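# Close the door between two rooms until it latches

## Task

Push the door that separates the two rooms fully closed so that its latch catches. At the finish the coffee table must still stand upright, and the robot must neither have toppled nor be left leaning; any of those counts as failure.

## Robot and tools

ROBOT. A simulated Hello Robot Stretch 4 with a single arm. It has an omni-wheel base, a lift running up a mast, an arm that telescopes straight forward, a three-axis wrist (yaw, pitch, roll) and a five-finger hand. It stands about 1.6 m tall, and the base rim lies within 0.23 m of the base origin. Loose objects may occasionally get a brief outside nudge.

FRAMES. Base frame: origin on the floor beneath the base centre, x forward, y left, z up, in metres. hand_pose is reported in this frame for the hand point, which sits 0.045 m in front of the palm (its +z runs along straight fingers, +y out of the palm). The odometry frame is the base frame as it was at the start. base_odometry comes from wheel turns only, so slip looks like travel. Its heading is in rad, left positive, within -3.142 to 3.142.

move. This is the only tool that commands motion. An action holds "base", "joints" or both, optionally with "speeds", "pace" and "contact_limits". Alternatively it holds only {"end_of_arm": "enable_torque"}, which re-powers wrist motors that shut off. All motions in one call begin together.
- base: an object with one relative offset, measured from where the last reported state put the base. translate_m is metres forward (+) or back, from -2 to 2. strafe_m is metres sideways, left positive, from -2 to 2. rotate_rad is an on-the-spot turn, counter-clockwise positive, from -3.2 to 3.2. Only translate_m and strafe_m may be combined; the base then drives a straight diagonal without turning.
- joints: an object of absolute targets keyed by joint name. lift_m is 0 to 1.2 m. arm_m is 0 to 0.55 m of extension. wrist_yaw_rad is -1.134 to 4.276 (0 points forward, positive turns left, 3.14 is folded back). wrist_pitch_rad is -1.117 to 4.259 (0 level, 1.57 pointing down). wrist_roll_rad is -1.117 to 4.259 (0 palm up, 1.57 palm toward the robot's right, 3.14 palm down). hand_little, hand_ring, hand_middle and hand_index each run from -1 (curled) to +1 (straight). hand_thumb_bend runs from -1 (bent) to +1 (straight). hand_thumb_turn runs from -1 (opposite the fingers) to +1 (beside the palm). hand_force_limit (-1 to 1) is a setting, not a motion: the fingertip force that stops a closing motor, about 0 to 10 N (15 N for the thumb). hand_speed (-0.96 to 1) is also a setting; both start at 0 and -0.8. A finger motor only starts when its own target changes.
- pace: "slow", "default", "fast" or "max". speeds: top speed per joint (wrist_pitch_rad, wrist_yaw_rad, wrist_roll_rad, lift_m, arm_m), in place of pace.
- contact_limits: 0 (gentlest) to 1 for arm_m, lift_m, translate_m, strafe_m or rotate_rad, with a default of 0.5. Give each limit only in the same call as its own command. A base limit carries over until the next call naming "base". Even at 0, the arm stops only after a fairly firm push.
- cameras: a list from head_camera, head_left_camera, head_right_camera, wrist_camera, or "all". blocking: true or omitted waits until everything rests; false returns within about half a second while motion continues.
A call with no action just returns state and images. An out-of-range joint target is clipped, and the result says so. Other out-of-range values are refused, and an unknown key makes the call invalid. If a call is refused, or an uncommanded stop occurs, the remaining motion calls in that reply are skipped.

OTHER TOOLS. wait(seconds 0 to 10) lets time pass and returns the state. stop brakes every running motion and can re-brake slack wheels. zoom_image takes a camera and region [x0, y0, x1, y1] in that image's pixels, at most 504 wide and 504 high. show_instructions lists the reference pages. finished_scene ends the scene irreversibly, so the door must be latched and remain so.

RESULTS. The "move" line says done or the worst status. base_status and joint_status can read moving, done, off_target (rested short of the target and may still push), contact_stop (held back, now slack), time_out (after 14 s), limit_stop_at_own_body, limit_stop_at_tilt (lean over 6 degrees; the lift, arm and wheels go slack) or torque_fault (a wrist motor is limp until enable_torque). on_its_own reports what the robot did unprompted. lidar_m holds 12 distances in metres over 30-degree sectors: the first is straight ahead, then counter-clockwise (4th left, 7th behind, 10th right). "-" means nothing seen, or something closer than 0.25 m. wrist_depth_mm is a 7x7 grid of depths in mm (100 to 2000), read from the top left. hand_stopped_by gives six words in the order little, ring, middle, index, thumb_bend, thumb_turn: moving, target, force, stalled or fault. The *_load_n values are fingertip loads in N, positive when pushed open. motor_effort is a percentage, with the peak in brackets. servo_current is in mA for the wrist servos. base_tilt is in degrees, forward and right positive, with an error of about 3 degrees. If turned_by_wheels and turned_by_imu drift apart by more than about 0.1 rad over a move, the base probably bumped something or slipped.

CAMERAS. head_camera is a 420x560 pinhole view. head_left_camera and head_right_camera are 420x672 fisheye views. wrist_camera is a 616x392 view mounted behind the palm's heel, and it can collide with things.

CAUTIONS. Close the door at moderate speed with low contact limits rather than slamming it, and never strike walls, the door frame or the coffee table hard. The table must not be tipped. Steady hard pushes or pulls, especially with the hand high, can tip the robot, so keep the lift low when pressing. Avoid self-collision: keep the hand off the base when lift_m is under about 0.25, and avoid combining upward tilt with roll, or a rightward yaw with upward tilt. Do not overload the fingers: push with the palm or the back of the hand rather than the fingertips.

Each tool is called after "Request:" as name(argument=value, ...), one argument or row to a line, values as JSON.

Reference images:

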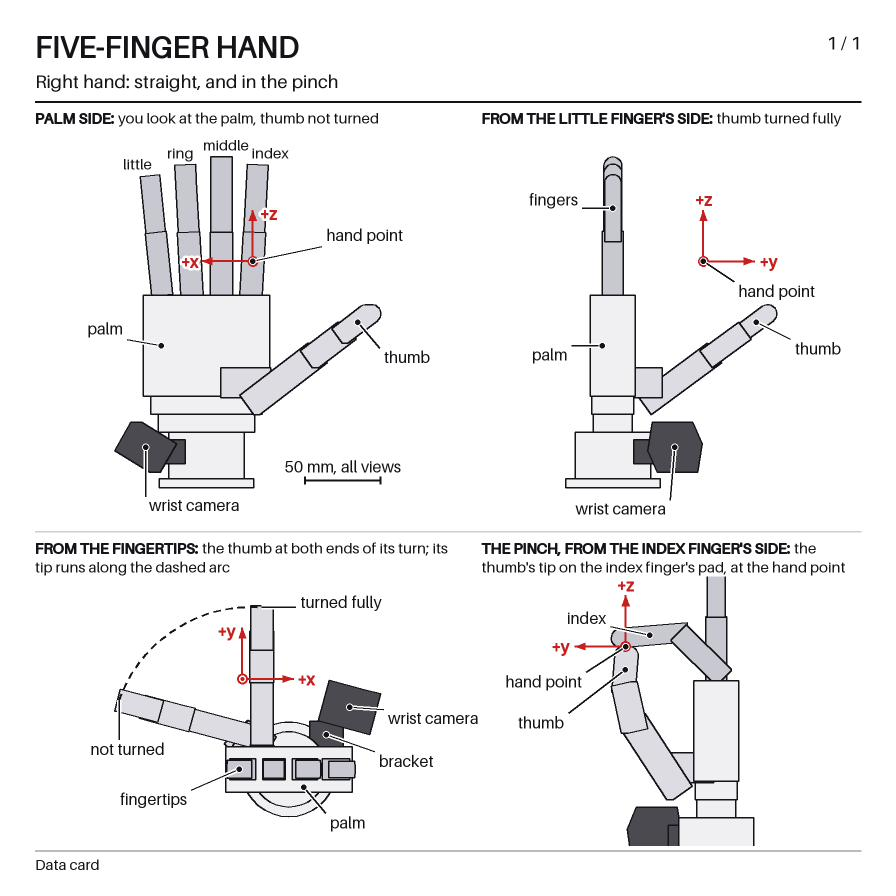

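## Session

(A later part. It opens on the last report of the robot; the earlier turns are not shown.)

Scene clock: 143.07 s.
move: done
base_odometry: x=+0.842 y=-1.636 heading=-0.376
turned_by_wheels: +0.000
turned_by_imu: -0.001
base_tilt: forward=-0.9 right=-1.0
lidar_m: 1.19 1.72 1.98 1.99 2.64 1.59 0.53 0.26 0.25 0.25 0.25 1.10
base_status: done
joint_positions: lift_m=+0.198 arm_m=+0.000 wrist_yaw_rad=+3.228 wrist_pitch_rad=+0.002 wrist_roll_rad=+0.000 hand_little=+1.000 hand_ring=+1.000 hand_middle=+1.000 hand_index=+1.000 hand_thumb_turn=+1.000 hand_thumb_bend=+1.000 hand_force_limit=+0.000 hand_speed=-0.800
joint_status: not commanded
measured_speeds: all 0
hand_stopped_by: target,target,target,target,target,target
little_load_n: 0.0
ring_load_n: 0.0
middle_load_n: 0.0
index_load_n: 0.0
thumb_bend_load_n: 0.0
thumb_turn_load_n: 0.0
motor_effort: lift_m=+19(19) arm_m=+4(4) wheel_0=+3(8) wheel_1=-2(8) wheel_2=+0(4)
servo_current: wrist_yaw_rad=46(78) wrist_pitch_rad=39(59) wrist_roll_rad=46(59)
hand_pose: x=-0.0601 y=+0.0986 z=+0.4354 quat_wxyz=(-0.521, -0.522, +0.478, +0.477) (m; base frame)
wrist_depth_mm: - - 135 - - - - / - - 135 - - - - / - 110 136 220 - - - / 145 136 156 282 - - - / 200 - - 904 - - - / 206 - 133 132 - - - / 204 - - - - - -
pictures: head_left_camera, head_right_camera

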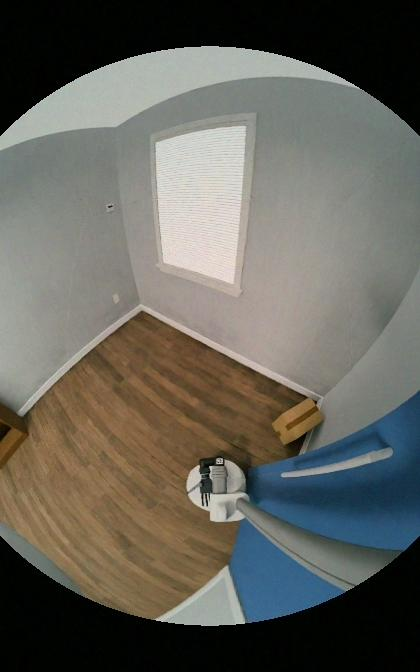

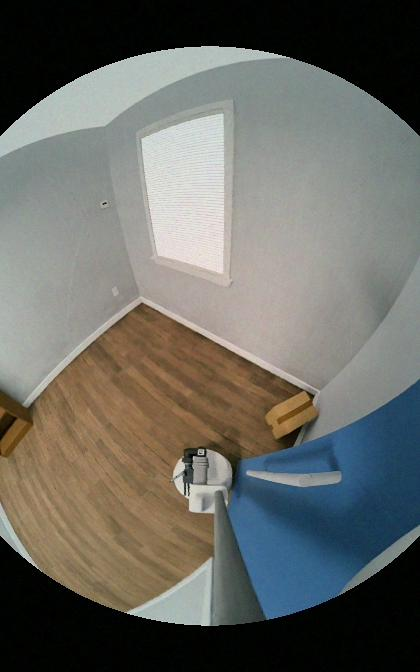

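Request:
move(
  base={"translate_m": 0.009, "strafe_m": 0.05},
)

Request:
move(
  base={"rotate_rad": -1.31},
)

Request:
move(
  base={"translate_m": 0.28, "strafe_m": -0.085},
  pace="slow",
  cameras=["head_camera", "head_left_camera", "head_right_camera"],
)

Scene clock: 152.33 s.
move: done
base_odometry: x=+0.868 y=-1.593 heading=-0.376
turned_by_wheels: +0.000
turned_by_imu: -0.002
base_tilt: forward=-0.9 right=-1.0
lidar_m: 1.23 1.74 1.91 1.97 2.62 1.67 0.64 0.34 0.27 0.25 0.31 1.12
base_status: done
joint_positions: lift_m=+0.198 arm_m=+0.000 wrist_yaw_rad=+3.228 wrist_pitch_rad=+0.002 wrist_roll_rad=+0.000 hand_little=+1.000 hand_ring=+1.000 hand_middle=+1.000 hand_index=+1.000 hand_thumb_turn=+1.000 hand_thumb_bend=+1.000 hand_force_limit=+0.000 hand_speed=-0.800
joint_status: not commanded
measured_speeds: all 0
hand_stopped_by: target,target,target,target,target,target
little_load_n: 0.0
ring_load_n: 0.0
middle_load_n: 0.0
index_load_n: 0.0
thumb_bend_load_n: 0.0
thumb_turn_load_n: 0.0
motor_effort: lift_m=+19(19) arm_m=+4(4) wheel_0=+1(8) wheel_1=-1(10) wheel_2=-2(3)
servo_current: wrist_yaw_rad=39(65) wrist_pitch_rad=39(52) wrist_roll_rad=52(59)
hand_pose: x=-0.0601 y=+0.0986 z=+0.4354 quat_wxyz=(-0.521, -0.522, +0.478, +0.477) (m; base frame)
wrist_depth_mm: - - 135 - - - - / - - 135 - - - - / - 110 136 219 - - - / 145 136 156 268 - - - / 200 - - 931 - - - / 206 - 133 132 172 - - / 205 - - - - - -
pictures: none

Scene clock: 154.23 s.
move: done
base_odometry: x=+0.868 y=-1.593 heading=-1.686
turned_by_wheels: -1.310
turned_by_imu: -1.313
base_tilt: forward=-0.9 right=-1.0
lidar_m: 0.25 0.68 1.14 1.36 1.90 1.94 1.99 2.57 1.01 0.42 0.29 0.26
base_status: done
joint_positions: lift_m=+0.198 arm_m=+0.000 wrist_yaw_rad=+3.228 wrist_pitch_rad=+0.002 wrist_roll_rad=+0.000 hand_little=+1.000 hand_ring=+1.000 hand_middle=+1.000 hand_index=+1.000 hand_thumb_turn=+1.000 hand_thumb_bend=+1.000 hand_force_limit=+0.000 hand_speed=-0.800
joint_status: not commanded
measured_speeds: all 0
hand_stopped_by: target,target,target,target,target,target
little_load_n: 0.0
ring_load_n: 0.0
middle_load_n: 0.0
index_load_n: 0.0
thumb_bend_load_n: 0.0
thumb_turn_load_n: 0.0
motor_effort: lift_m=+18(19) arm_m=+4(4) wheel_0=+0(6) wheel_1=+0(11) wheel_2=+0(6)
servo_current: wrist_yaw_rad=33(65) wrist_pitch_rad=46(59) wrist_roll_rad=59(65)
hand_pose: x=-0.0601 y=+0.0986 z=+0.4354 quat_wxyz=(-0.521, -0.522, +0.478, +0.477) (m; base frame)
wrist_depth_mm: - - 135 - - - - / - - 135 - - - - / - 110 136 260 - - - / 145 137 161 - - - - / 200 - - - - - - / 206 1281 205 132 196 - - / 205 236 - - - - -
pictures: none

Scene clock: 158.40 s.
move: done
base_odometry: x=+0.752 y=-1.861 heading=-1.686
turned_by_wheels: +0.000
turned_by_imu: -0.001
base_tilt: forward=-0.9 right=-1.0
lidar_m: 0.25 0.42 0.52 1.16 2.16 2.20 2.28 2.73 0.50 0.26 0.25 0.25
base_status: done
joint_positions: lift_m=+0.198 arm_m=+0.000 wrist_yaw_rad=+3.228 wrist_pitch_rad=+0.002 wrist_roll_rad=+0.000 hand_little=+1.000 hand_ring=+1.000 hand_middle=+1.000 hand_index=+1.000 hand_thumb_turn=+1.000 hand_thumb_bend=+1.000 hand_force_limit=+0.000 hand_speed=-0.800
joint_status: not commanded
measured_speeds: all 0
hand_stopped_by: target,target,target,target,target,target
little_load_n: 0.0
ring_load_n: 0.0
middle_load_n: 0.0
index_load_n: 0.0
thumb_bend_load_n: 0.0
thumb_turn_load_n: 0.0
motor_effort: lift_m=+19(19) arm_m=+4(4) wheel_0=+2(7) wheel_1=+2(7) wheel_2=-2(8)
servo_current: wrist_yaw_rad=33(72) wrist_pitch_rad=46(59) wrist_roll_rad=33(72)
hand_pose: x=-0.0601 y=+0.0986 z=+0.4354 quat_wxyz=(-0.521, -0.522, +0.478, +0.477) (m; base frame)
wrist_depth_mm: - - 135 - - - - / - - 135 - - - - / - 110 136 259 - - - / 145 136 160 - - - - / 200 - - - - - - / 206 1308 205 132 196 - - / 205 236 - - - - -
pictures: head_camera, head_left_camera, head_right_camera

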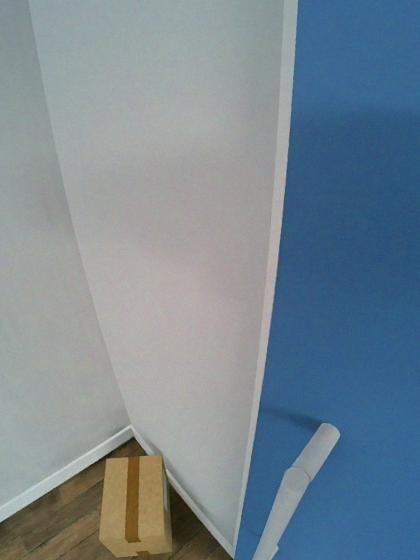

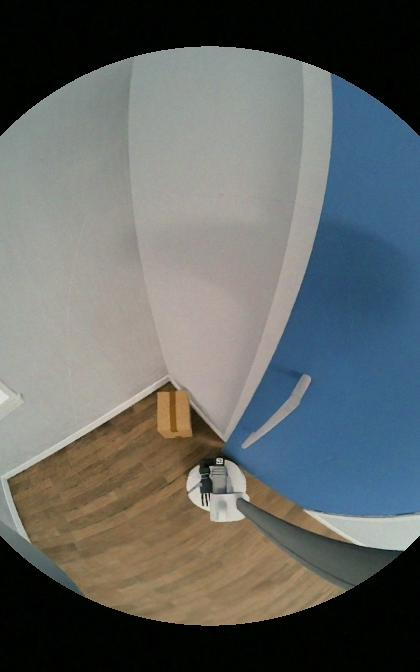

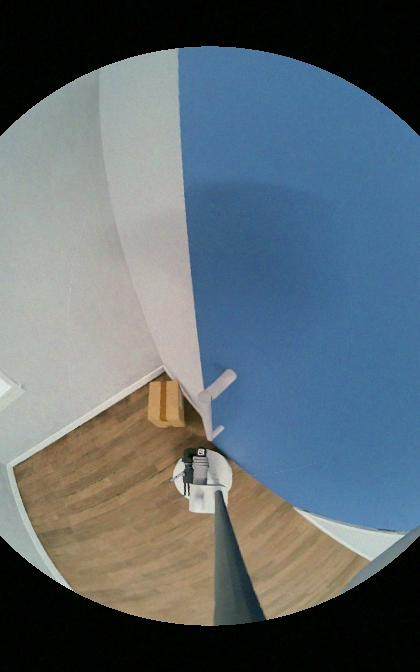

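Request:
move(
  base={"translate_m": 0.04, "strafe_m": -0.04},
  pace="slow",
  cameras=["head_camera", "head_left_camera", "head_right_camera"],
)

Scene clock: 161.93 s.
move: done
base_odometry: x=+0.707 y=-1.896 heading=-1.686
turned_by_wheels: +0.000
turned_by_imu: -0.001
base_tilt: forward=-0.9 right=-1.0
lidar_m: 0.25 0.42 0.48 1.22 2.22 2.25 2.35 2.75 0.39 0.25 0.25 0.25
base_status: done
joint_positions: lift_m=+0.198 arm_m=+0.000 wrist_yaw_rad=+3.228 wrist_pitch_rad=+0.002 wrist_roll_rad=+0.000 hand_little=+1.000 hand_ring=+1.000 hand_middle=+1.000 hand_index=+1.000 hand_thumb_turn=+1.000 hand_thumb_bend=+1.000 hand_force_limit=+0.000 hand_speed=-0.800
joint_status: not commanded
measured_speeds: all 0
hand_stopped_by: target,target,target,target,target,target
little_load_n: 0.0
ring_load_n: 0.0
middle_load_n: 0.0
index_load_n: -0.5
thumb_bend_load_n: 0.0
thumb_turn_load_n: 0.0
motor_effort: lift_m=+18(19) arm_m=+4(4) wheel_0=+2(7) wheel_1=-2(7) wheel_2=-3(6)
servo_current: wrist_yaw_rad=52(72) wrist_pitch_rad=52(59) wrist_roll_rad=52(65)
hand_pose: x=-0.0601 y=+0.0986 z=+0.4354 quat_wxyz=(-0.521, -0.522, +0.478, +0.477) (m; base frame)
wrist_depth_mm: - - 135 - - - - / - - 135 - - - - / - 110 137 259 - - - / 145 137 160 - - - - / 201 - - - - - - / 207 1281 204 132 196 - - / 204 236 - - - - -
pictures: head_camera, head_left_camera, head_right_camera

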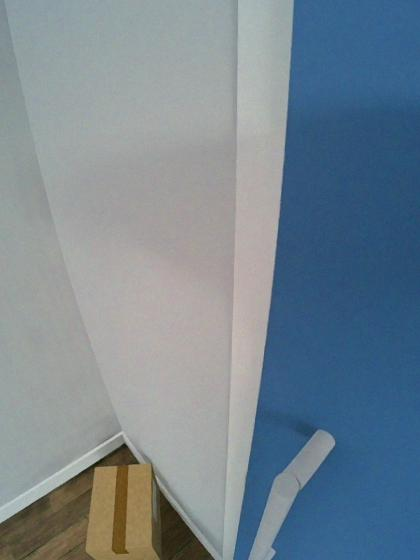

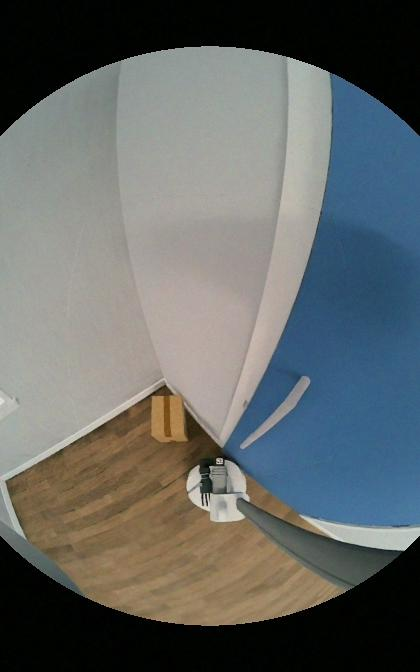

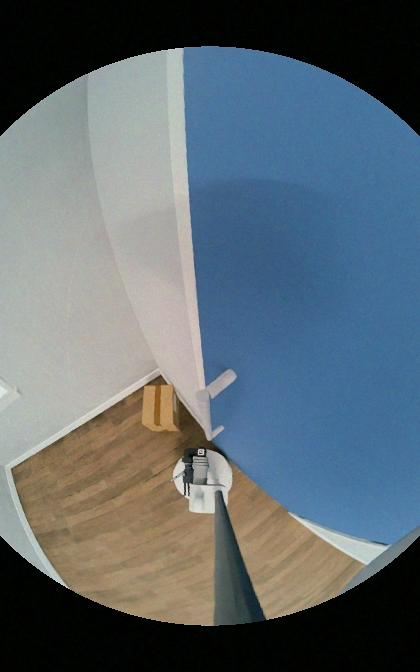

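Request:
move(
  base={"translate_m": 0.03, "strafe_m": -0.03},
  pace="slow",
  cameras=["head_camera", "head_left_camera", "head_right_camera"],
)

Scene clock: 165.57 s.
move: done
base_odometry: x=+0.674 y=-1.922 heading=-1.686
turned_by_wheels: +0.000
turned_by_imu: -0.001
base_tilt: forward=-0.9 right=-1.0
lidar_m: 0.25 0.42 0.47 1.20 2.27 2.30 2.42 2.75 0.39 0.25 0.25 0.25
base_status: done
joint_positions: lift_m=+0.198 arm_m=+0.000 wrist_yaw_rad=+3.228 wrist_pitch_rad=+0.002 wrist_roll_rad=+0.000 hand_little=+1.000 hand_ring=+1.000 hand_middle=+1.000 hand_index=+1.000 hand_thumb_turn=+1.000 hand_thumb_bend=+1.000 hand_force_limit=+0.000 hand_speed=-0.800
joint_status: not commanded
measured_speeds: all 0
hand_stopped_by: target,target,target,target,target,target
little_load_n: 0.0
ring_load_n: 0.0
middle_load_n: 0.0
index_load_n: 0.0
thumb_bend_load_n: 0.0
thumb_turn_load_n: 0.0
motor_effort: lift_m=+19(19) arm_m=+4(4) wheel_0=+3(8) wheel_1=-1(6) wheel_2=+0(8)
servo_current: wrist_yaw_rad=46(72) wrist_pitch_rad=39(59) wrist_roll_rad=39(59)
hand_pose: x=-0.0601 y=+0.0986 z=+0.4354 quat_wxyz=(-0.521, -0.522, +0.478, +0.477) (m; base frame)
wrist_depth_mm: - - 135 - - - - / - - 135 - - - - / - 110 136 257 - - - / 145 136 160 - - - - / 200 - - - - - - / 207 1281 204 131 196 - - / 205 236 - - - - -
pictures: head_camera, head_left_camera, head_right_camera

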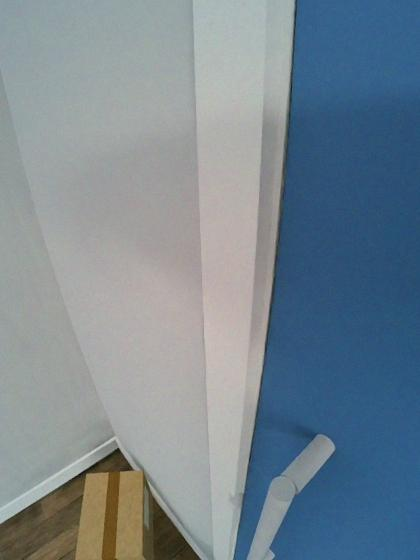

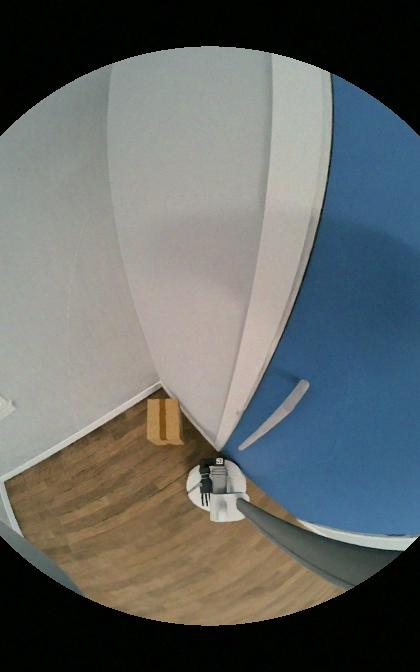

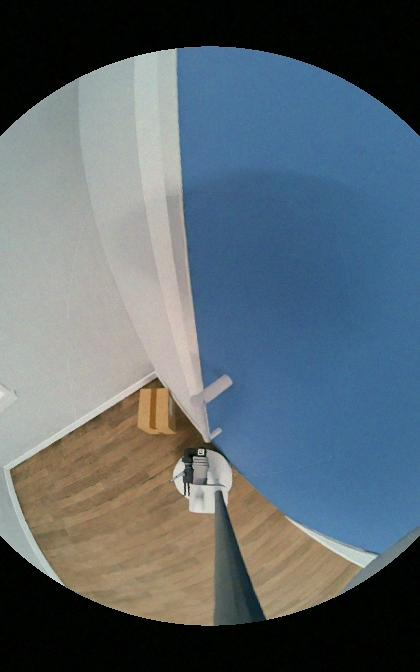

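Request:
move(
  base={"translate_m": 0.007, "strafe_m": -0.035},
  pace="slow",
  cameras=["head_camera", "head_left_camera", "head_right_camera"],
)

Scene clock: 168.93 s.
move: done
base_odometry: x=+0.639 y=-1.925 heading=-1.687
turned_by_wheels: -0.001
turned_by_imu: +0.063
base_tilt: forward=-0.9 right=-1.0
lidar_m: 0.25 0.42 0.50 1.26 2.28 2.30 2.53 1.57 0.34 0.25 - 0.25
base_status: done
joint_positions: lift_m=+0.198 arm_m=+0.000 wrist_yaw_rad=+3.228 wrist_pitch_rad=+0.002 wrist_roll_rad=+0.000 hand_little=+1.000 hand_ring=+1.000 hand_middle=+1.000 hand_index=+1.000 hand_thumb_turn=+1.000 hand_thumb_bend=+1.000 hand_force_limit=+0.000 hand_speed=-0.800
joint_status: not commanded
measured_speeds: all 0
hand_stopped_by: target,target,target,target,target,target
little_load_n: 0.0
ring_load_n: 0.0
middle_load_n: 0.0
index_load_n: 0.0
thumb_bend_load_n: 0.0
thumb_turn_load_n: 0.0
motor_effort: lift_m=+18(19) arm_m=+4(4) wheel_0=+13(16) wheel_1=-8(11) wheel_2=-18(19)
servo_current: wrist_yaw_rad=46(72) wrist_pitch_rad=46(59) wrist_roll_rad=26(65)
hand_pose: x=-0.0601 y=+0.0986 z=+0.4354 quat_wxyz=(-0.521, -0.522, +0.478, +0.477) (m; base frame)
wrist_depth_mm: - - 135 - - - - / - - 135 - - - - / - 110 136 259 - - - / 145 137 160 - - - - / 200 - - - - - - / 208 1255 205 131 196 - - / 205 236 - - - - -
pictures: head_camera, head_left_camera, head_right_camera

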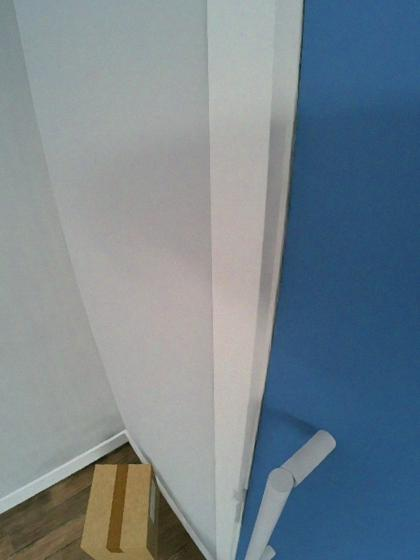

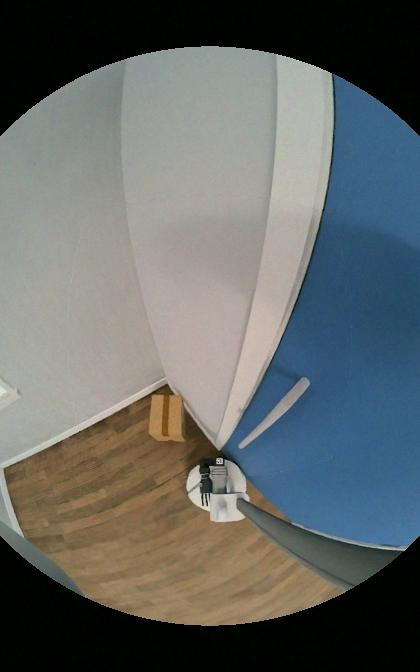

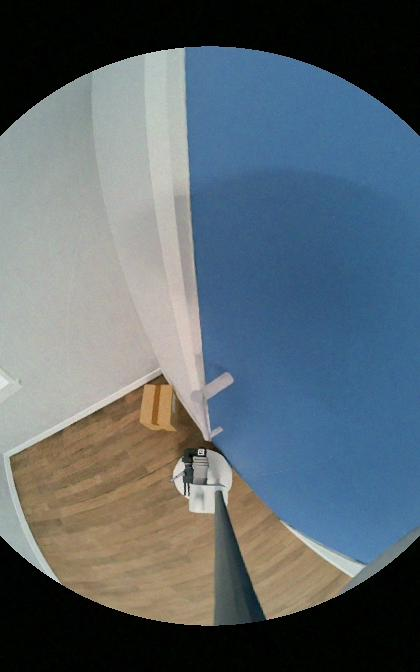

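Request:
zoom_image(
  camera="head_camera",
  region=[200, 60, 360, 260],
)

Request:
zoom_image(
  camera="head_camera",
  region=[180, 400, 360, 560],
)

Request:
zoom_image(
  camera="head_left_camera",
  region=[200, 340, 340, 480],
)

Scaled by 2.520 from the camera's 420x560 image, which has a finer 1200x1600 frame.

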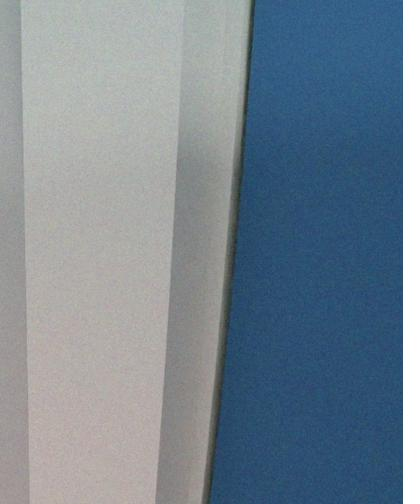

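Scaled by 2.800 from the camera's 420x560 image, which has a finer 1200x1600 frame.

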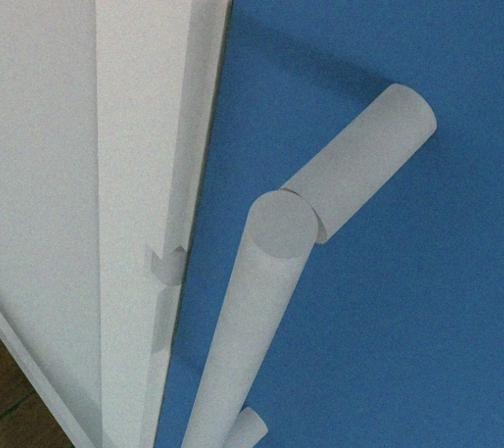

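Scaled by 3.600 from the camera's 420x672 image, which has a finer 600x960 frame.

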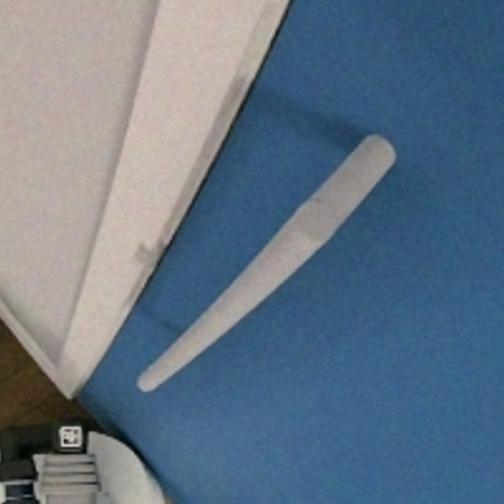

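Request:
move(
  base={"translate_m": 0.03, "strafe_m": -0.034},
  pace="slow",
  cameras=["head_camera", "head_left_camera"],
)

Request:
zoom_image(
  camera="head_left_camera",
  region=[200, 340, 340, 480],
)

Scene clock: 176.70 s.
move: done
base_odometry: x=+0.602 y=-1.950 heading=-1.688
turned_by_wheels: -0.001
turned_by_imu: +0.037
base_tilt: forward=-1.0 right=-1.0
lidar_m: 0.25 0.42 0.52 1.30 2.26 2.31 2.61 1.22 0.32 0.25 - 0.25
base_status: done
joint_positions: lift_m=+0.198 arm_m=+0.000 wrist_yaw_rad=+3.228 wrist_pitch_rad=+0.002 wrist_roll_rad=+0.000 hand_little=+1.000 hand_ring=+1.000 hand_middle=+1.000 hand_index=+1.000 hand_thumb_turn=+1.000 hand_thumb_bend=+1.000 hand_force_limit=+0.000 hand_speed=-0.800
joint_status: not commanded
measured_speeds: all 0
hand_stopped_by: target,target,target,target,target,target
little_load_n: 0.0
ring_load_n: 0.0
middle_load_n: 0.0
index_load_n: 0.0
thumb_bend_load_n: 0.0
thumb_turn_load_n: 0.0
motor_effort: lift_m=+18(19) arm_m=+4(4) wheel_0=+15(17) wheel_1=-9(13) wheel_2=-18(19)
servo_current: wrist_yaw_rad=52(78) wrist_pitch_rad=39(52) wrist_roll_rad=52(65)
hand_pose: x=-0.0601 y=+0.0986 z=+0.4354 quat_wxyz=(-0.521, -0.522, +0.478, +0.477) (m; base frame)
wrist_depth_mm: - - 135 - - - - / - - 135 - - - - / - 110 137 257 - - - / 145 136 161 - - - - / 200 - - - - - - / 207 1255 205 132 196 - - / 204 237 - - - - -
pictures: head_camera, head_left_camera

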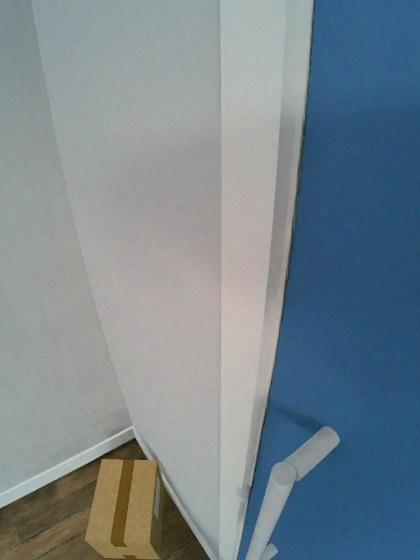

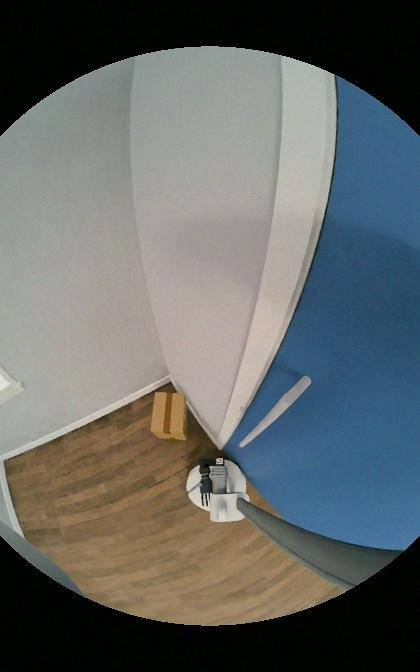

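Scaled by 3.600 from the camera's 420x672 image, which has a finer 600x960 frame.

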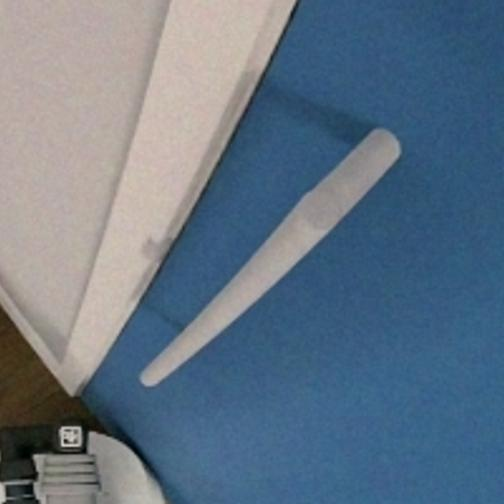

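Request:
move(
  base={"translate_m": -0.22, "strafe_m": 0.27},
)

Request:
move(
  base={"rotate_rad": -0.886},
  cameras=["head_camera", "head_left_camera", "head_right_camera"],
)

Request:
zoom_image(
  camera="head_camera",
  region=[0, 200, 200, 500],
)

Scene clock: 187.00 s.
move: done
base_odometry: x=+0.896 y=-1.763 heading=-1.688
turned_by_wheels: +0.000
turned_by_imu: -0.002
base_tilt: forward=-0.9 right=-1.0
lidar_m: 0.59 0.60 1.03 1.29 1.92 1.96 2.21 2.70 0.84 0.56 0.50 0.48
base_status: done
joint_positions: lift_m=+0.198 arm_m=+0.000 wrist_yaw_rad=+3.228 wrist_pitch_rad=+0.002 wrist_roll_rad=+0.000 hand_little=+1.000 hand_ring=+1.000 hand_middle=+1.000 hand_index=+1.000 hand_thumb_turn=+1.000 hand_thumb_bend=+1.000 hand_force_limit=+0.000 hand_speed=-0.800
joint_status: not commanded
measured_speeds: all 0
hand_stopped_by: target,target,target,target,target,target
little_load_n: 0.0
ring_load_n: 0.0
middle_load_n: 0.0
index_load_n: 0.0
thumb_bend_load_n: 0.0
thumb_turn_load_n: 0.0
motor_effort: lift_m=+18(19) arm_m=+4(4) wheel_0=+0(14) wheel_1=+1(8) wheel_2=+0(17)
servo_current: wrist_yaw_rad=39(72) wrist_pitch_rad=46(59) wrist_roll_rad=46(59)
hand_pose: x=-0.0601 y=+0.0986 z=+0.4354 quat_wxyz=(-0.521, -0.522, +0.478, +0.477) (m; base frame)
wrist_depth_mm: - - 135 - - - - / - - 135 - - - - / - 110 137 258 - - - / 145 137 160 - - - - / 201 - - - - - - / 207 1281 204 132 195 - - / 204 234 - - - - -
pictures: none

Scene clock: 188.63 s.
move: done
base_odometry: x=+0.896 y=-1.763 heading=-2.574
turned_by_wheels: -0.886
turned_by_imu: -0.889
base_tilt: forward=-1.0 right=-1.0
lidar_m: 0.49 0.52 0.55 1.02 1.08 1.55 1.91 2.06 2.59 1.69 0.73 0.55
base_status: done
joint_positions: lift_m=+0.198 arm_m=+0.000 wrist_yaw_rad=+3.228 wrist_pitch_rad=+0.002 wrist_roll_rad=+0.000 hand_little=+1.000 hand_ring=+1.000 hand_middle=+1.000 hand_index=+1.000 hand_thumb_turn=+1.000 hand_thumb_bend=+1.000 hand_force_limit=+0.000 hand_speed=-0.800
joint_status: not commanded
measured_speeds: all 0
hand_stopped_by: target,target,target,target,target,target
little_load_n: 0.0
ring_load_n: 0.0
middle_load_n: 0.0
index_load_n: 0.0
thumb_bend_load_n: 0.0
thumb_turn_load_n: 0.0
motor_effort: lift_m=+18(19) arm_m=+4(4) wheel_0=-1(7) wheel_1=+0(10) wheel_2=+0(7)
servo_current: wrist_yaw_rad=52(65) wrist_pitch_rad=33(65) wrist_roll_rad=52(59)
hand_pose: x=-0.0601 y=+0.0986 z=+0.4354 quat_wxyz=(-0.521, -0.522, +0.478, +0.477) (m; base frame)
wrist_depth_mm: - - 135 - - - - / - - 135 - - - - / - 110 136 258 - - - / 146 137 160 - - - - / 200 1983 - - - 1921 - / 207 1255 204 132 195 - - / 204 236 - - - - -
pictures: head_camera, head_left_camera, head_right_camera

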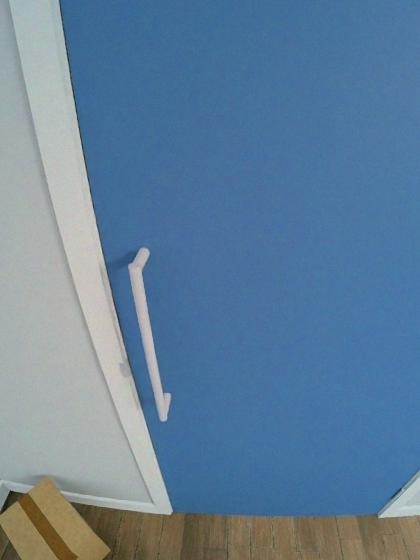

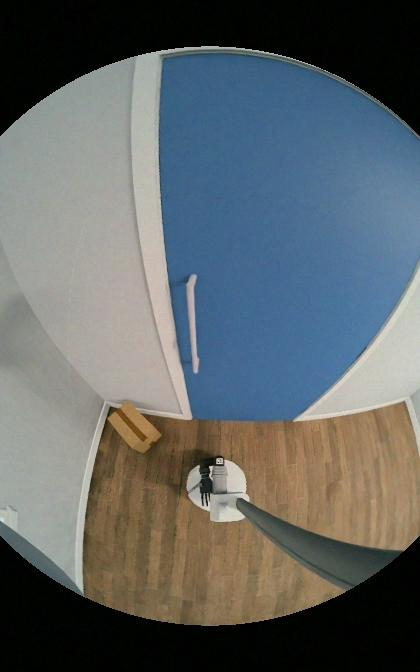

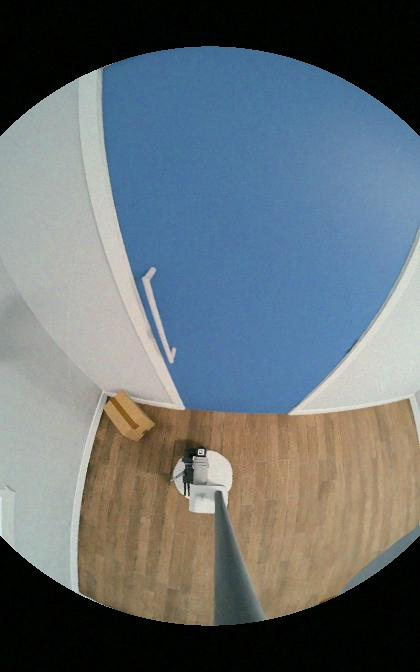

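Scaled by 1.680 from the camera's 420x560 image, which has a finer 1200x1600 frame.

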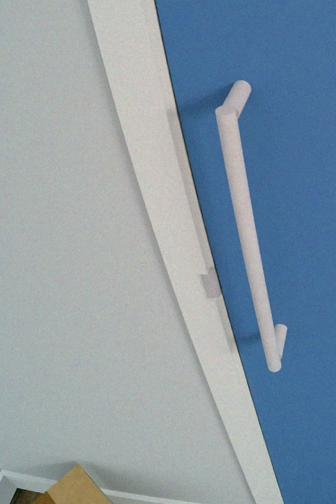

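Request:
zoom_image(
  camera="head_camera",
  region=[100, 440, 260, 560],
)

Request:
zoom_image(
  camera="head_camera",
  region=[300, 440, 420, 560],
)

Request:
zoom_image(
  camera="head_camera",
  region=[90, 320, 190, 440],
)

Scaled by 3.150 from the camera's 420x560 image, which has a finer 1200x1600 frame.

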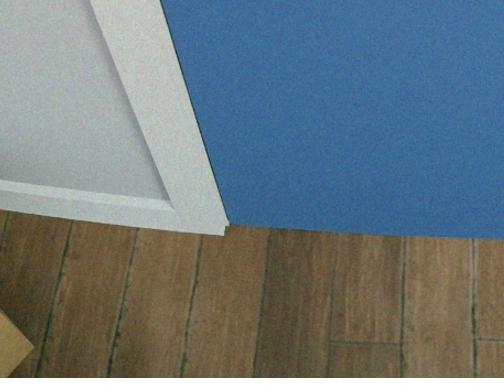

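Scaled by 4.200 from the camera's 420x560 image, which has a finer 1200x1600 frame.

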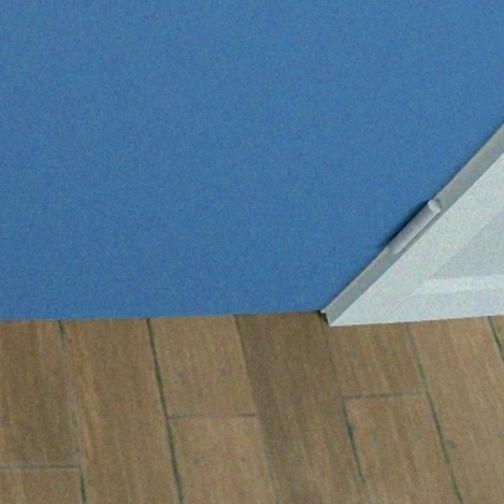

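Scaled by 4.200 from the camera's 420x560 image, which has a finer 1200x1600 frame.

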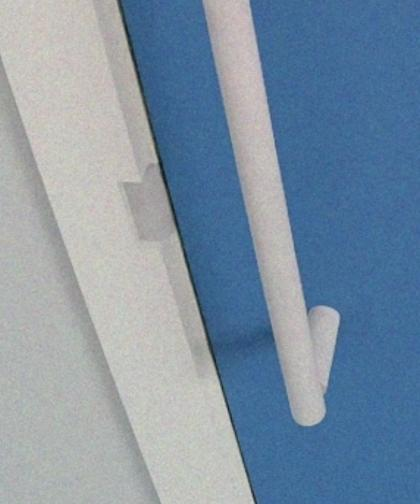

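Request:
move(
  base={"rotate_rad": 1.574},
)

Request:
move(
  base={"strafe_m": -0.2},
  cameras=["head_right_camera"],
)

Request:
zoom_image(
  camera="head_right_camera",
  region=[200, 330, 420, 550],
)

Request:
move(
  base={"strafe_m": -0.13},
  pace="slow",
  contact_limits={"strafe_m": 0.7},
  cameras=["head_right_camera", "head_left_camera"],
)

Request:
zoom_image(
  camera="head_right_camera",
  region=[200, 330, 420, 550],
)

Scene clock: 209.13 s.
move: done
base_odometry: x=+0.896 y=-1.763 heading=-1.000
turned_by_wheels: +1.574
turned_by_imu: +1.576
base_tilt: forward=-0.9 right=-1.0
lidar_m: 1.02 1.11 1.62 1.93 2.00 2.54 1.69 0.72 0.52 0.49 0.58 0.55
base_status: done
joint_positions: lift_m=+0.198 arm_m=+0.000 wrist_yaw_rad=+3.228 wrist_pitch_rad=+0.002 wrist_roll_rad=+0.000 hand_little=+1.000 hand_ring=+1.000 hand_middle=+1.000 hand_index=+1.000 hand_thumb_turn=+1.000 hand_thumb_bend=+1.000 hand_force_limit=+0.000 hand_speed=-0.800
joint_status: not commanded
measured_speeds: all 0
hand_stopped_by: target,target,target,target,target,target
little_load_n: 0.0
ring_load_n: 0.0
middle_load_n: 0.0
index_load_n: 0.0
thumb_bend_load_n: 0.0
thumb_turn_load_n: 0.0
motor_effort: lift_m=+18(19) arm_m=+3(4) wheel_0=-2(6) wheel_1=+1(9) wheel_2=+1(8)
servo_current: wrist_yaw_rad=33(78) wrist_pitch_rad=39(65) wrist_roll_rad=52(59)
hand_pose: x=-0.0601 y=+0.0986 z=+0.4354 quat_wxyz=(-0.521, -0.522, +0.478, +0.477) (m; base frame)
wrist_depth_mm: - - 135 - - - - / - - 135 - - - - / - 110 136 260 - - - / 146 137 157 - - - - / 201 931 - - - - - / 208 917 134 131 195 - - / 206 236 - - - - -
pictures: none

Scene clock: 211.10 s.
move: done
base_odometry: x=+0.728 y=-1.871 heading=-1.000
turned_by_wheels: +0.000
turned_by_imu: -0.001
base_tilt: forward=-0.9 right=-1.0
lidar_m: 0.52 1.09 1.60 2.13 2.20 2.74 1.09 0.44 0.34 0.31 0.27 0.47
base_status: done
joint_positions: lift_m=+0.198 arm_m=+0.000 wrist_yaw_rad=+3.228 wrist_pitch_rad=+0.002 wrist_roll_rad=+0.000 hand_little=+1.000 hand_ring=+1.000 hand_middle=+1.000 hand_index=+1.000 hand_thumb_turn=+1.000 hand_thumb_bend=+1.000 hand_force_limit=+0.000 hand_speed=-0.800
joint_status: not commanded
measured_speeds: all 0
hand_stopped_by: target,target,target,target,target,target
little_load_n: 0.0
ring_load_n: 0.0
middle_load_n: 0.0
index_load_n: 0.0
thumb_bend_load_n: 0.0
thumb_turn_load_n: 0.0
motor_effort: lift_m=+19(19) arm_m=+4(4) wheel_0=-1(9) wheel_1=+1(13) wheel_2=+1(2)
servo_current: wrist_yaw_rad=59(65) wrist_pitch_rad=52(59) wrist_roll_rad=39(59)
hand_pose: x=-0.0601 y=+0.0986 z=+0.4354 quat_wxyz=(-0.521, -0.522, +0.478, +0.477) (m; base frame)
wrist_depth_mm: - - 135 - - - - / - - 135 - - - - / - 110 137 260 - - - / 145 137 157 - - - - / 201 - - - - - - / 208 - 133 132 196 - - / 204 - - - - - -
pictures: head_right_camera

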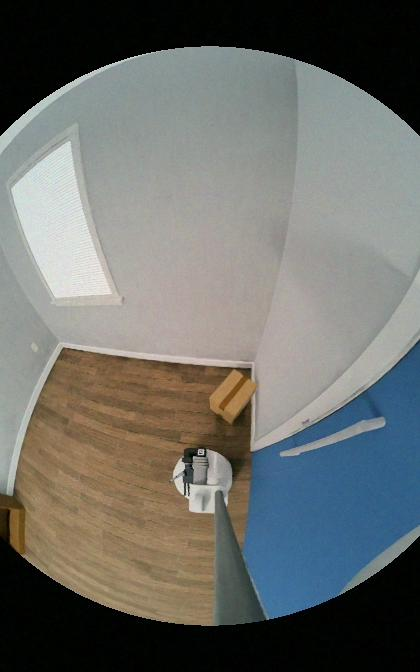

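Scaled by 2.291 from the camera's 420x672 image, which has a finer 600x960 frame.

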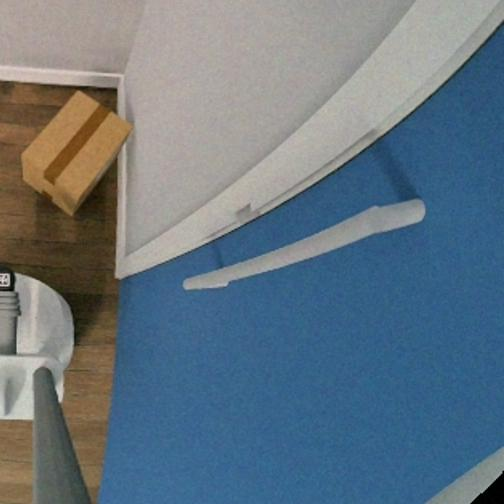

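Scene clock: 213.53 s.
move: done
base_odometry: x=+0.619 y=-1.942 heading=-1.000
turned_by_wheels: +0.000
turned_by_imu: -0.001
base_tilt: forward=-0.9 right=-1.0
lidar_m: 0.45 1.08 1.52 2.24 2.31 2.74 0.70 0.29 0.25 0.25 0.25 0.32
base_status: done
joint_positions: lift_m=+0.198 arm_m=+0.000 wrist_yaw_rad=+3.228 wrist_pitch_rad=+0.002 wrist_roll_rad=+0.000 hand_little=+1.000 hand_ring=+1.000 hand_middle=+1.000 hand_index=+1.000 hand_thumb_turn=+1.000 hand_thumb_bend=+1.000 hand_force_limit=+0.000 hand_speed=-0.800
joint_status: not commanded
measured_speeds: all 0
hand_stopped_by: target,target,target,target,target,target
little_load_n: 0.0
ring_load_n: 0.0
middle_load_n: 0.0
index_load_n: 0.0
thumb_bend_load_n: 0.0
thumb_turn_load_n: 0.0
motor_effort: lift_m=+18(19) arm_m=+3(4) wheel_0=+1(7) wheel_1=-2(8) wheel_2=+1(2)
servo_current: wrist_yaw_rad=46(72) wrist_pitch_rad=39(59) wrist_roll_rad=46(59)
contact_limits: strafe_m 0.7
hand_pose: x=-0.0601 y=+0.0986 z=+0.4354 quat_wxyz=(-0.521, -0.522, +0.478, +0.477) (m; base frame)
wrist_depth_mm: - - 135 - - - - / - - 135 - - - - / - 110 137 262 - - - / 146 137 158 - - - - / 201 - - - - - - / 208 - 133 131 196 - - / 204 - - - - - -
pictures: head_left_camera, head_right_camera

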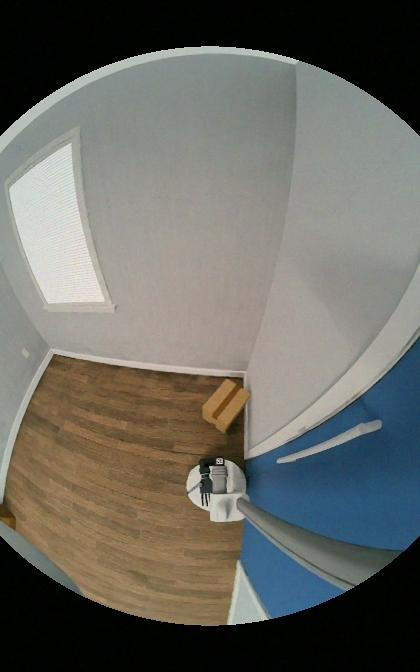

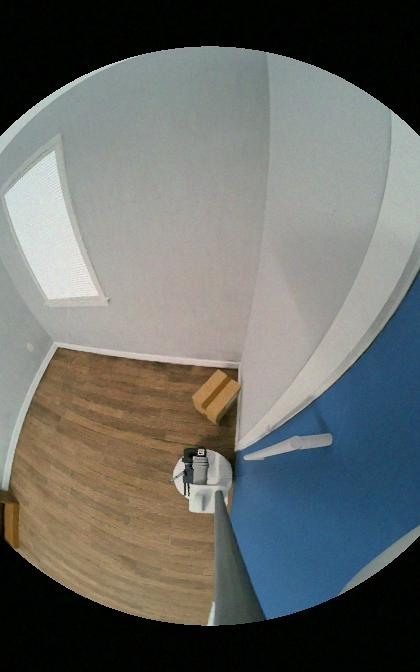

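Scaled by 2.291 from the camera's 420x672 image, which has a finer 600x960 frame.

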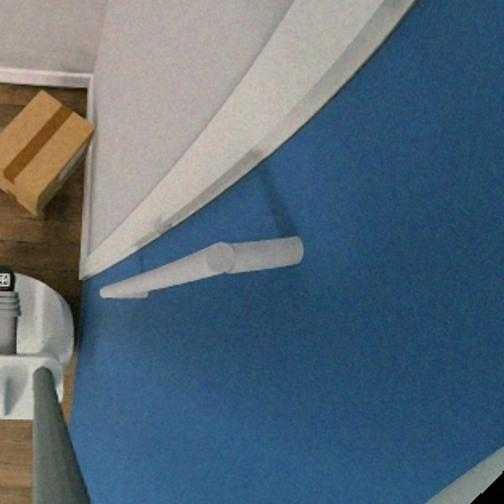

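Request:
move(
  base={"strafe_m": -0.06},
  pace="slow",
  contact_limits={"strafe_m": 0.7},
  cameras=["head_right_camera"],
)

Request:
zoom_image(
  camera="head_right_camera",
  region=[200, 330, 420, 550],
)

Scene clock: 217.47 s.
move: done
base_odometry: x=+0.569 y=-1.974 heading=-1.001
turned_by_wheels: -0.001
turned_by_imu: -0.066
base_tilt: forward=-0.9 right=-1.0
lidar_m: 0.42 0.58 1.39 2.29 2.34 2.82 0.71 0.26 0.25 - 0.25 0.25
base_status: done
joint_positions: lift_m=+0.198 arm_m=+0.000 wrist_yaw_rad=+3.228 wrist_pitch_rad=+0.002 wrist_roll_rad=+0.000 hand_little=+1.000 hand_ring=+1.000 hand_middle=+1.000 hand_index=+1.000 hand_thumb_turn=+1.000 hand_thumb_bend=+1.000 hand_force_limit=+0.000 hand_speed=-0.800
joint_status: not commanded
measured_speeds: all 0
hand_stopped_by: target,target,target,target,target,target
little_load_n: 0.0
ring_load_n: 0.0
middle_load_n: 0.0
index_load_n: 0.0
thumb_bend_load_n: 0.0
thumb_turn_load_n: 0.0
motor_effort: lift_m=+19(19) arm_m=+3(4) wheel_0=+15(17) wheel_1=-23(26) wheel_2=-2(3)
servo_current: wrist_yaw_rad=59(72) wrist_pitch_rad=39(65) wrist_roll_rad=39(59)
contact_limits: strafe_m 0.7
hand_pose: x=-0.0601 y=+0.0986 z=+0.4354 quat_wxyz=(-0.521, -0.522, +0.478, +0.477) (m; base frame)
wrist_depth_mm: - - 135 - - - - / - - 135 - - - - / - 110 137 245 - - - / 145 133 162 - - - - / 201 - - - - - - / 208 - 133 132 196 - - / 204 - - - - - -
pictures: head_right_camera

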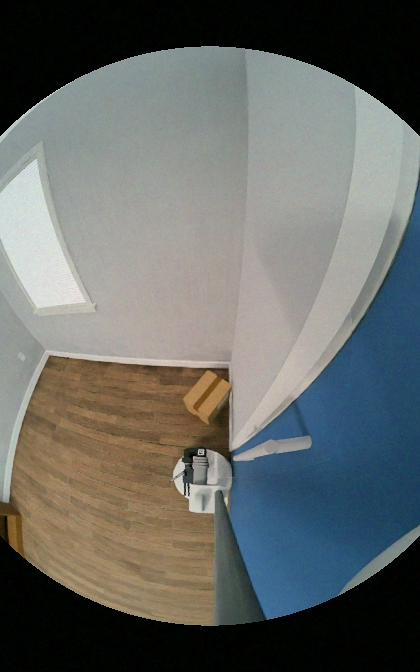

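Scaled by 2.291 from the camera's 420x672 image, which has a finer 600x960 frame.

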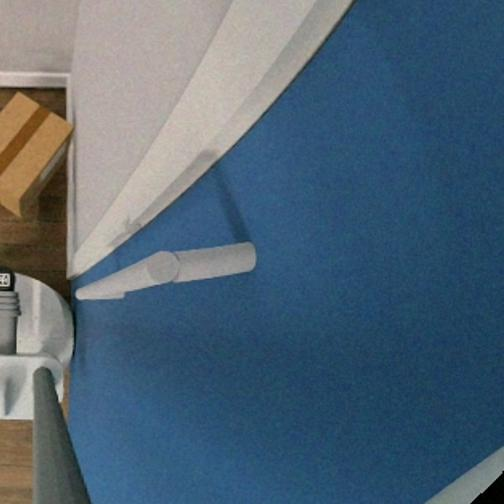

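Request:
move(
  base={"strafe_m": 0.45, "translate_m": -0.25},
)

Request:
move(
  base={"rotate_rad": -1.505},
  cameras=["head_camera"],
)

Scene clock: 227.80 s.
move: done
base_odometry: x=+0.813 y=-1.520 heading=-1.001
turned_by_wheels: +0.000
turned_by_imu: -0.003
base_tilt: forward=-0.9 right=-1.0
lidar_m: 1.24 1.29 1.79 1.84 1.82 2.27 2.38 0.88 0.65 0.60 0.63 0.80
base_status: done
joint_positions: lift_m=+0.198 arm_m=+0.000 wrist_yaw_rad=+3.228 wrist_pitch_rad=+0.002 wrist_roll_rad=+0.000 hand_little=+1.000 hand_ring=+1.000 hand_middle=+1.000 hand_index=+1.000 hand_thumb_turn=+1.000 hand_thumb_bend=+1.000 hand_force_limit=+0.000 hand_speed=-0.800
joint_status: not commanded
measured_speeds: all 0
hand_stopped_by: target,target,target,target,target,target
little_load_n: 0.0
ring_load_n: 0.0
middle_load_n: 0.0
index_load_n: 0.0
thumb_bend_load_n: 0.0
thumb_turn_load_n: 0.0
motor_effort: lift_m=+18(19) arm_m=+4(4) wheel_0=+1(14) wheel_1=+0(18) wheel_2=+1(7)
servo_current: wrist_yaw_rad=46(85) wrist_pitch_rad=46(59) wrist_roll_rad=39(65)
hand_pose: x=-0.0601 y=+0.0986 z=+0.4354 quat_wxyz=(-0.521, -0.522, +0.478, +0.477) (m; base frame)
wrist_depth_mm: - - 135 - - - - / - - 135 - - - - / - 110 137 245 - - - / 145 134 161 - - - - / 201 - - - - - - / 208 1160 204 131 195 - - / 206 236 - - - - -
pictures: none

Scene clock: 229.83 s.
move: done
base_odometry: x=+0.813 y=-1.520 heading=-2.506
turned_by_wheels: -1.505
turned_by_imu: -1.509
base_tilt: forward=-0.9 right=-1.0
lidar_m: 0.59 0.66 0.80 1.23 1.31 1.89 1.83 1.88 2.52 1.93 0.84 0.63
base_status: done
joint_positions: lift_m=+0.198 arm_m=+0.000 wrist_yaw_rad=+3.228 wrist_pitch_rad=+0.002 wrist_roll_rad=+0.000 hand_little=+1.000 hand_ring=+1.000 hand_middle=+1.000 hand_index=+1.000 hand_thumb_turn=+1.000 hand_thumb_bend=+1.000 hand_force_limit=+0.000 hand_speed=-0.800
joint_status: not commanded
measured_speeds: all 0
hand_stopped_by: target,target,target,target,target,target
little_load_n: 0.0
ring_load_n: 0.0
middle_load_n: 0.0
index_load_n: 0.0
thumb_bend_load_n: 0.0
thumb_turn_load_n: 0.0
motor_effort: lift_m=+19(19) arm_m=+3(4) wheel_0=+1(7) wheel_1=-1(10) wheel_2=+0(7)
servo_current: wrist_yaw_rad=59(65) wrist_pitch_rad=52(72) wrist_roll_rad=46(59)
hand_pose: x=-0.0601 y=+0.0986 z=+0.4354 quat_wxyz=(-0.521, -0.522, +0.478, +0.477) (m; base frame)
wrist_depth_mm: - - 135 - - - - / - - 135 - - - - / - 110 137 208 - - - / 145 133 163 - - - - / 201 1921 - - - - - / 208 1255 204 132 196 - - / 206 236 - - - - -
pictures: head_camera

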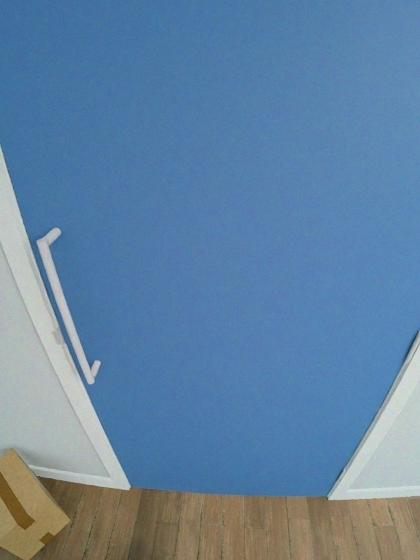

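Request:
zoom_image(
  camera="head_camera",
  region=[100, 455, 160, 515],
)

Request:
zoom_image(
  camera="head_camera",
  region=[295, 460, 355, 520],
)

Request:
zoom_image(
  camera="head_camera",
  region=[20, 290, 100, 390],
)

Scaled by 8.400 from the camera's 420x560 image, which has a finer 1200x1600 frame.

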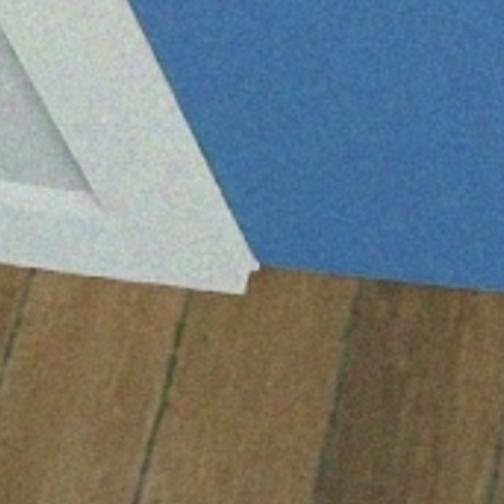

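Scaled by 8.400 from the camera's 420x560 image, which has a finer 1200x1600 frame.

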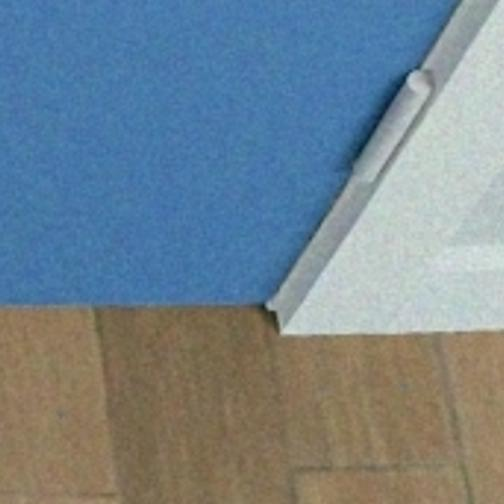

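Scaled by 5.040 from the camera's 420x560 image, which has a finer 1200x1600 frame.

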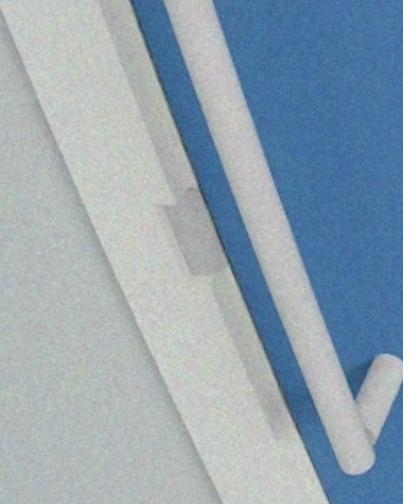

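Request:
finished_scene(
)

The scene is finished: the task was done.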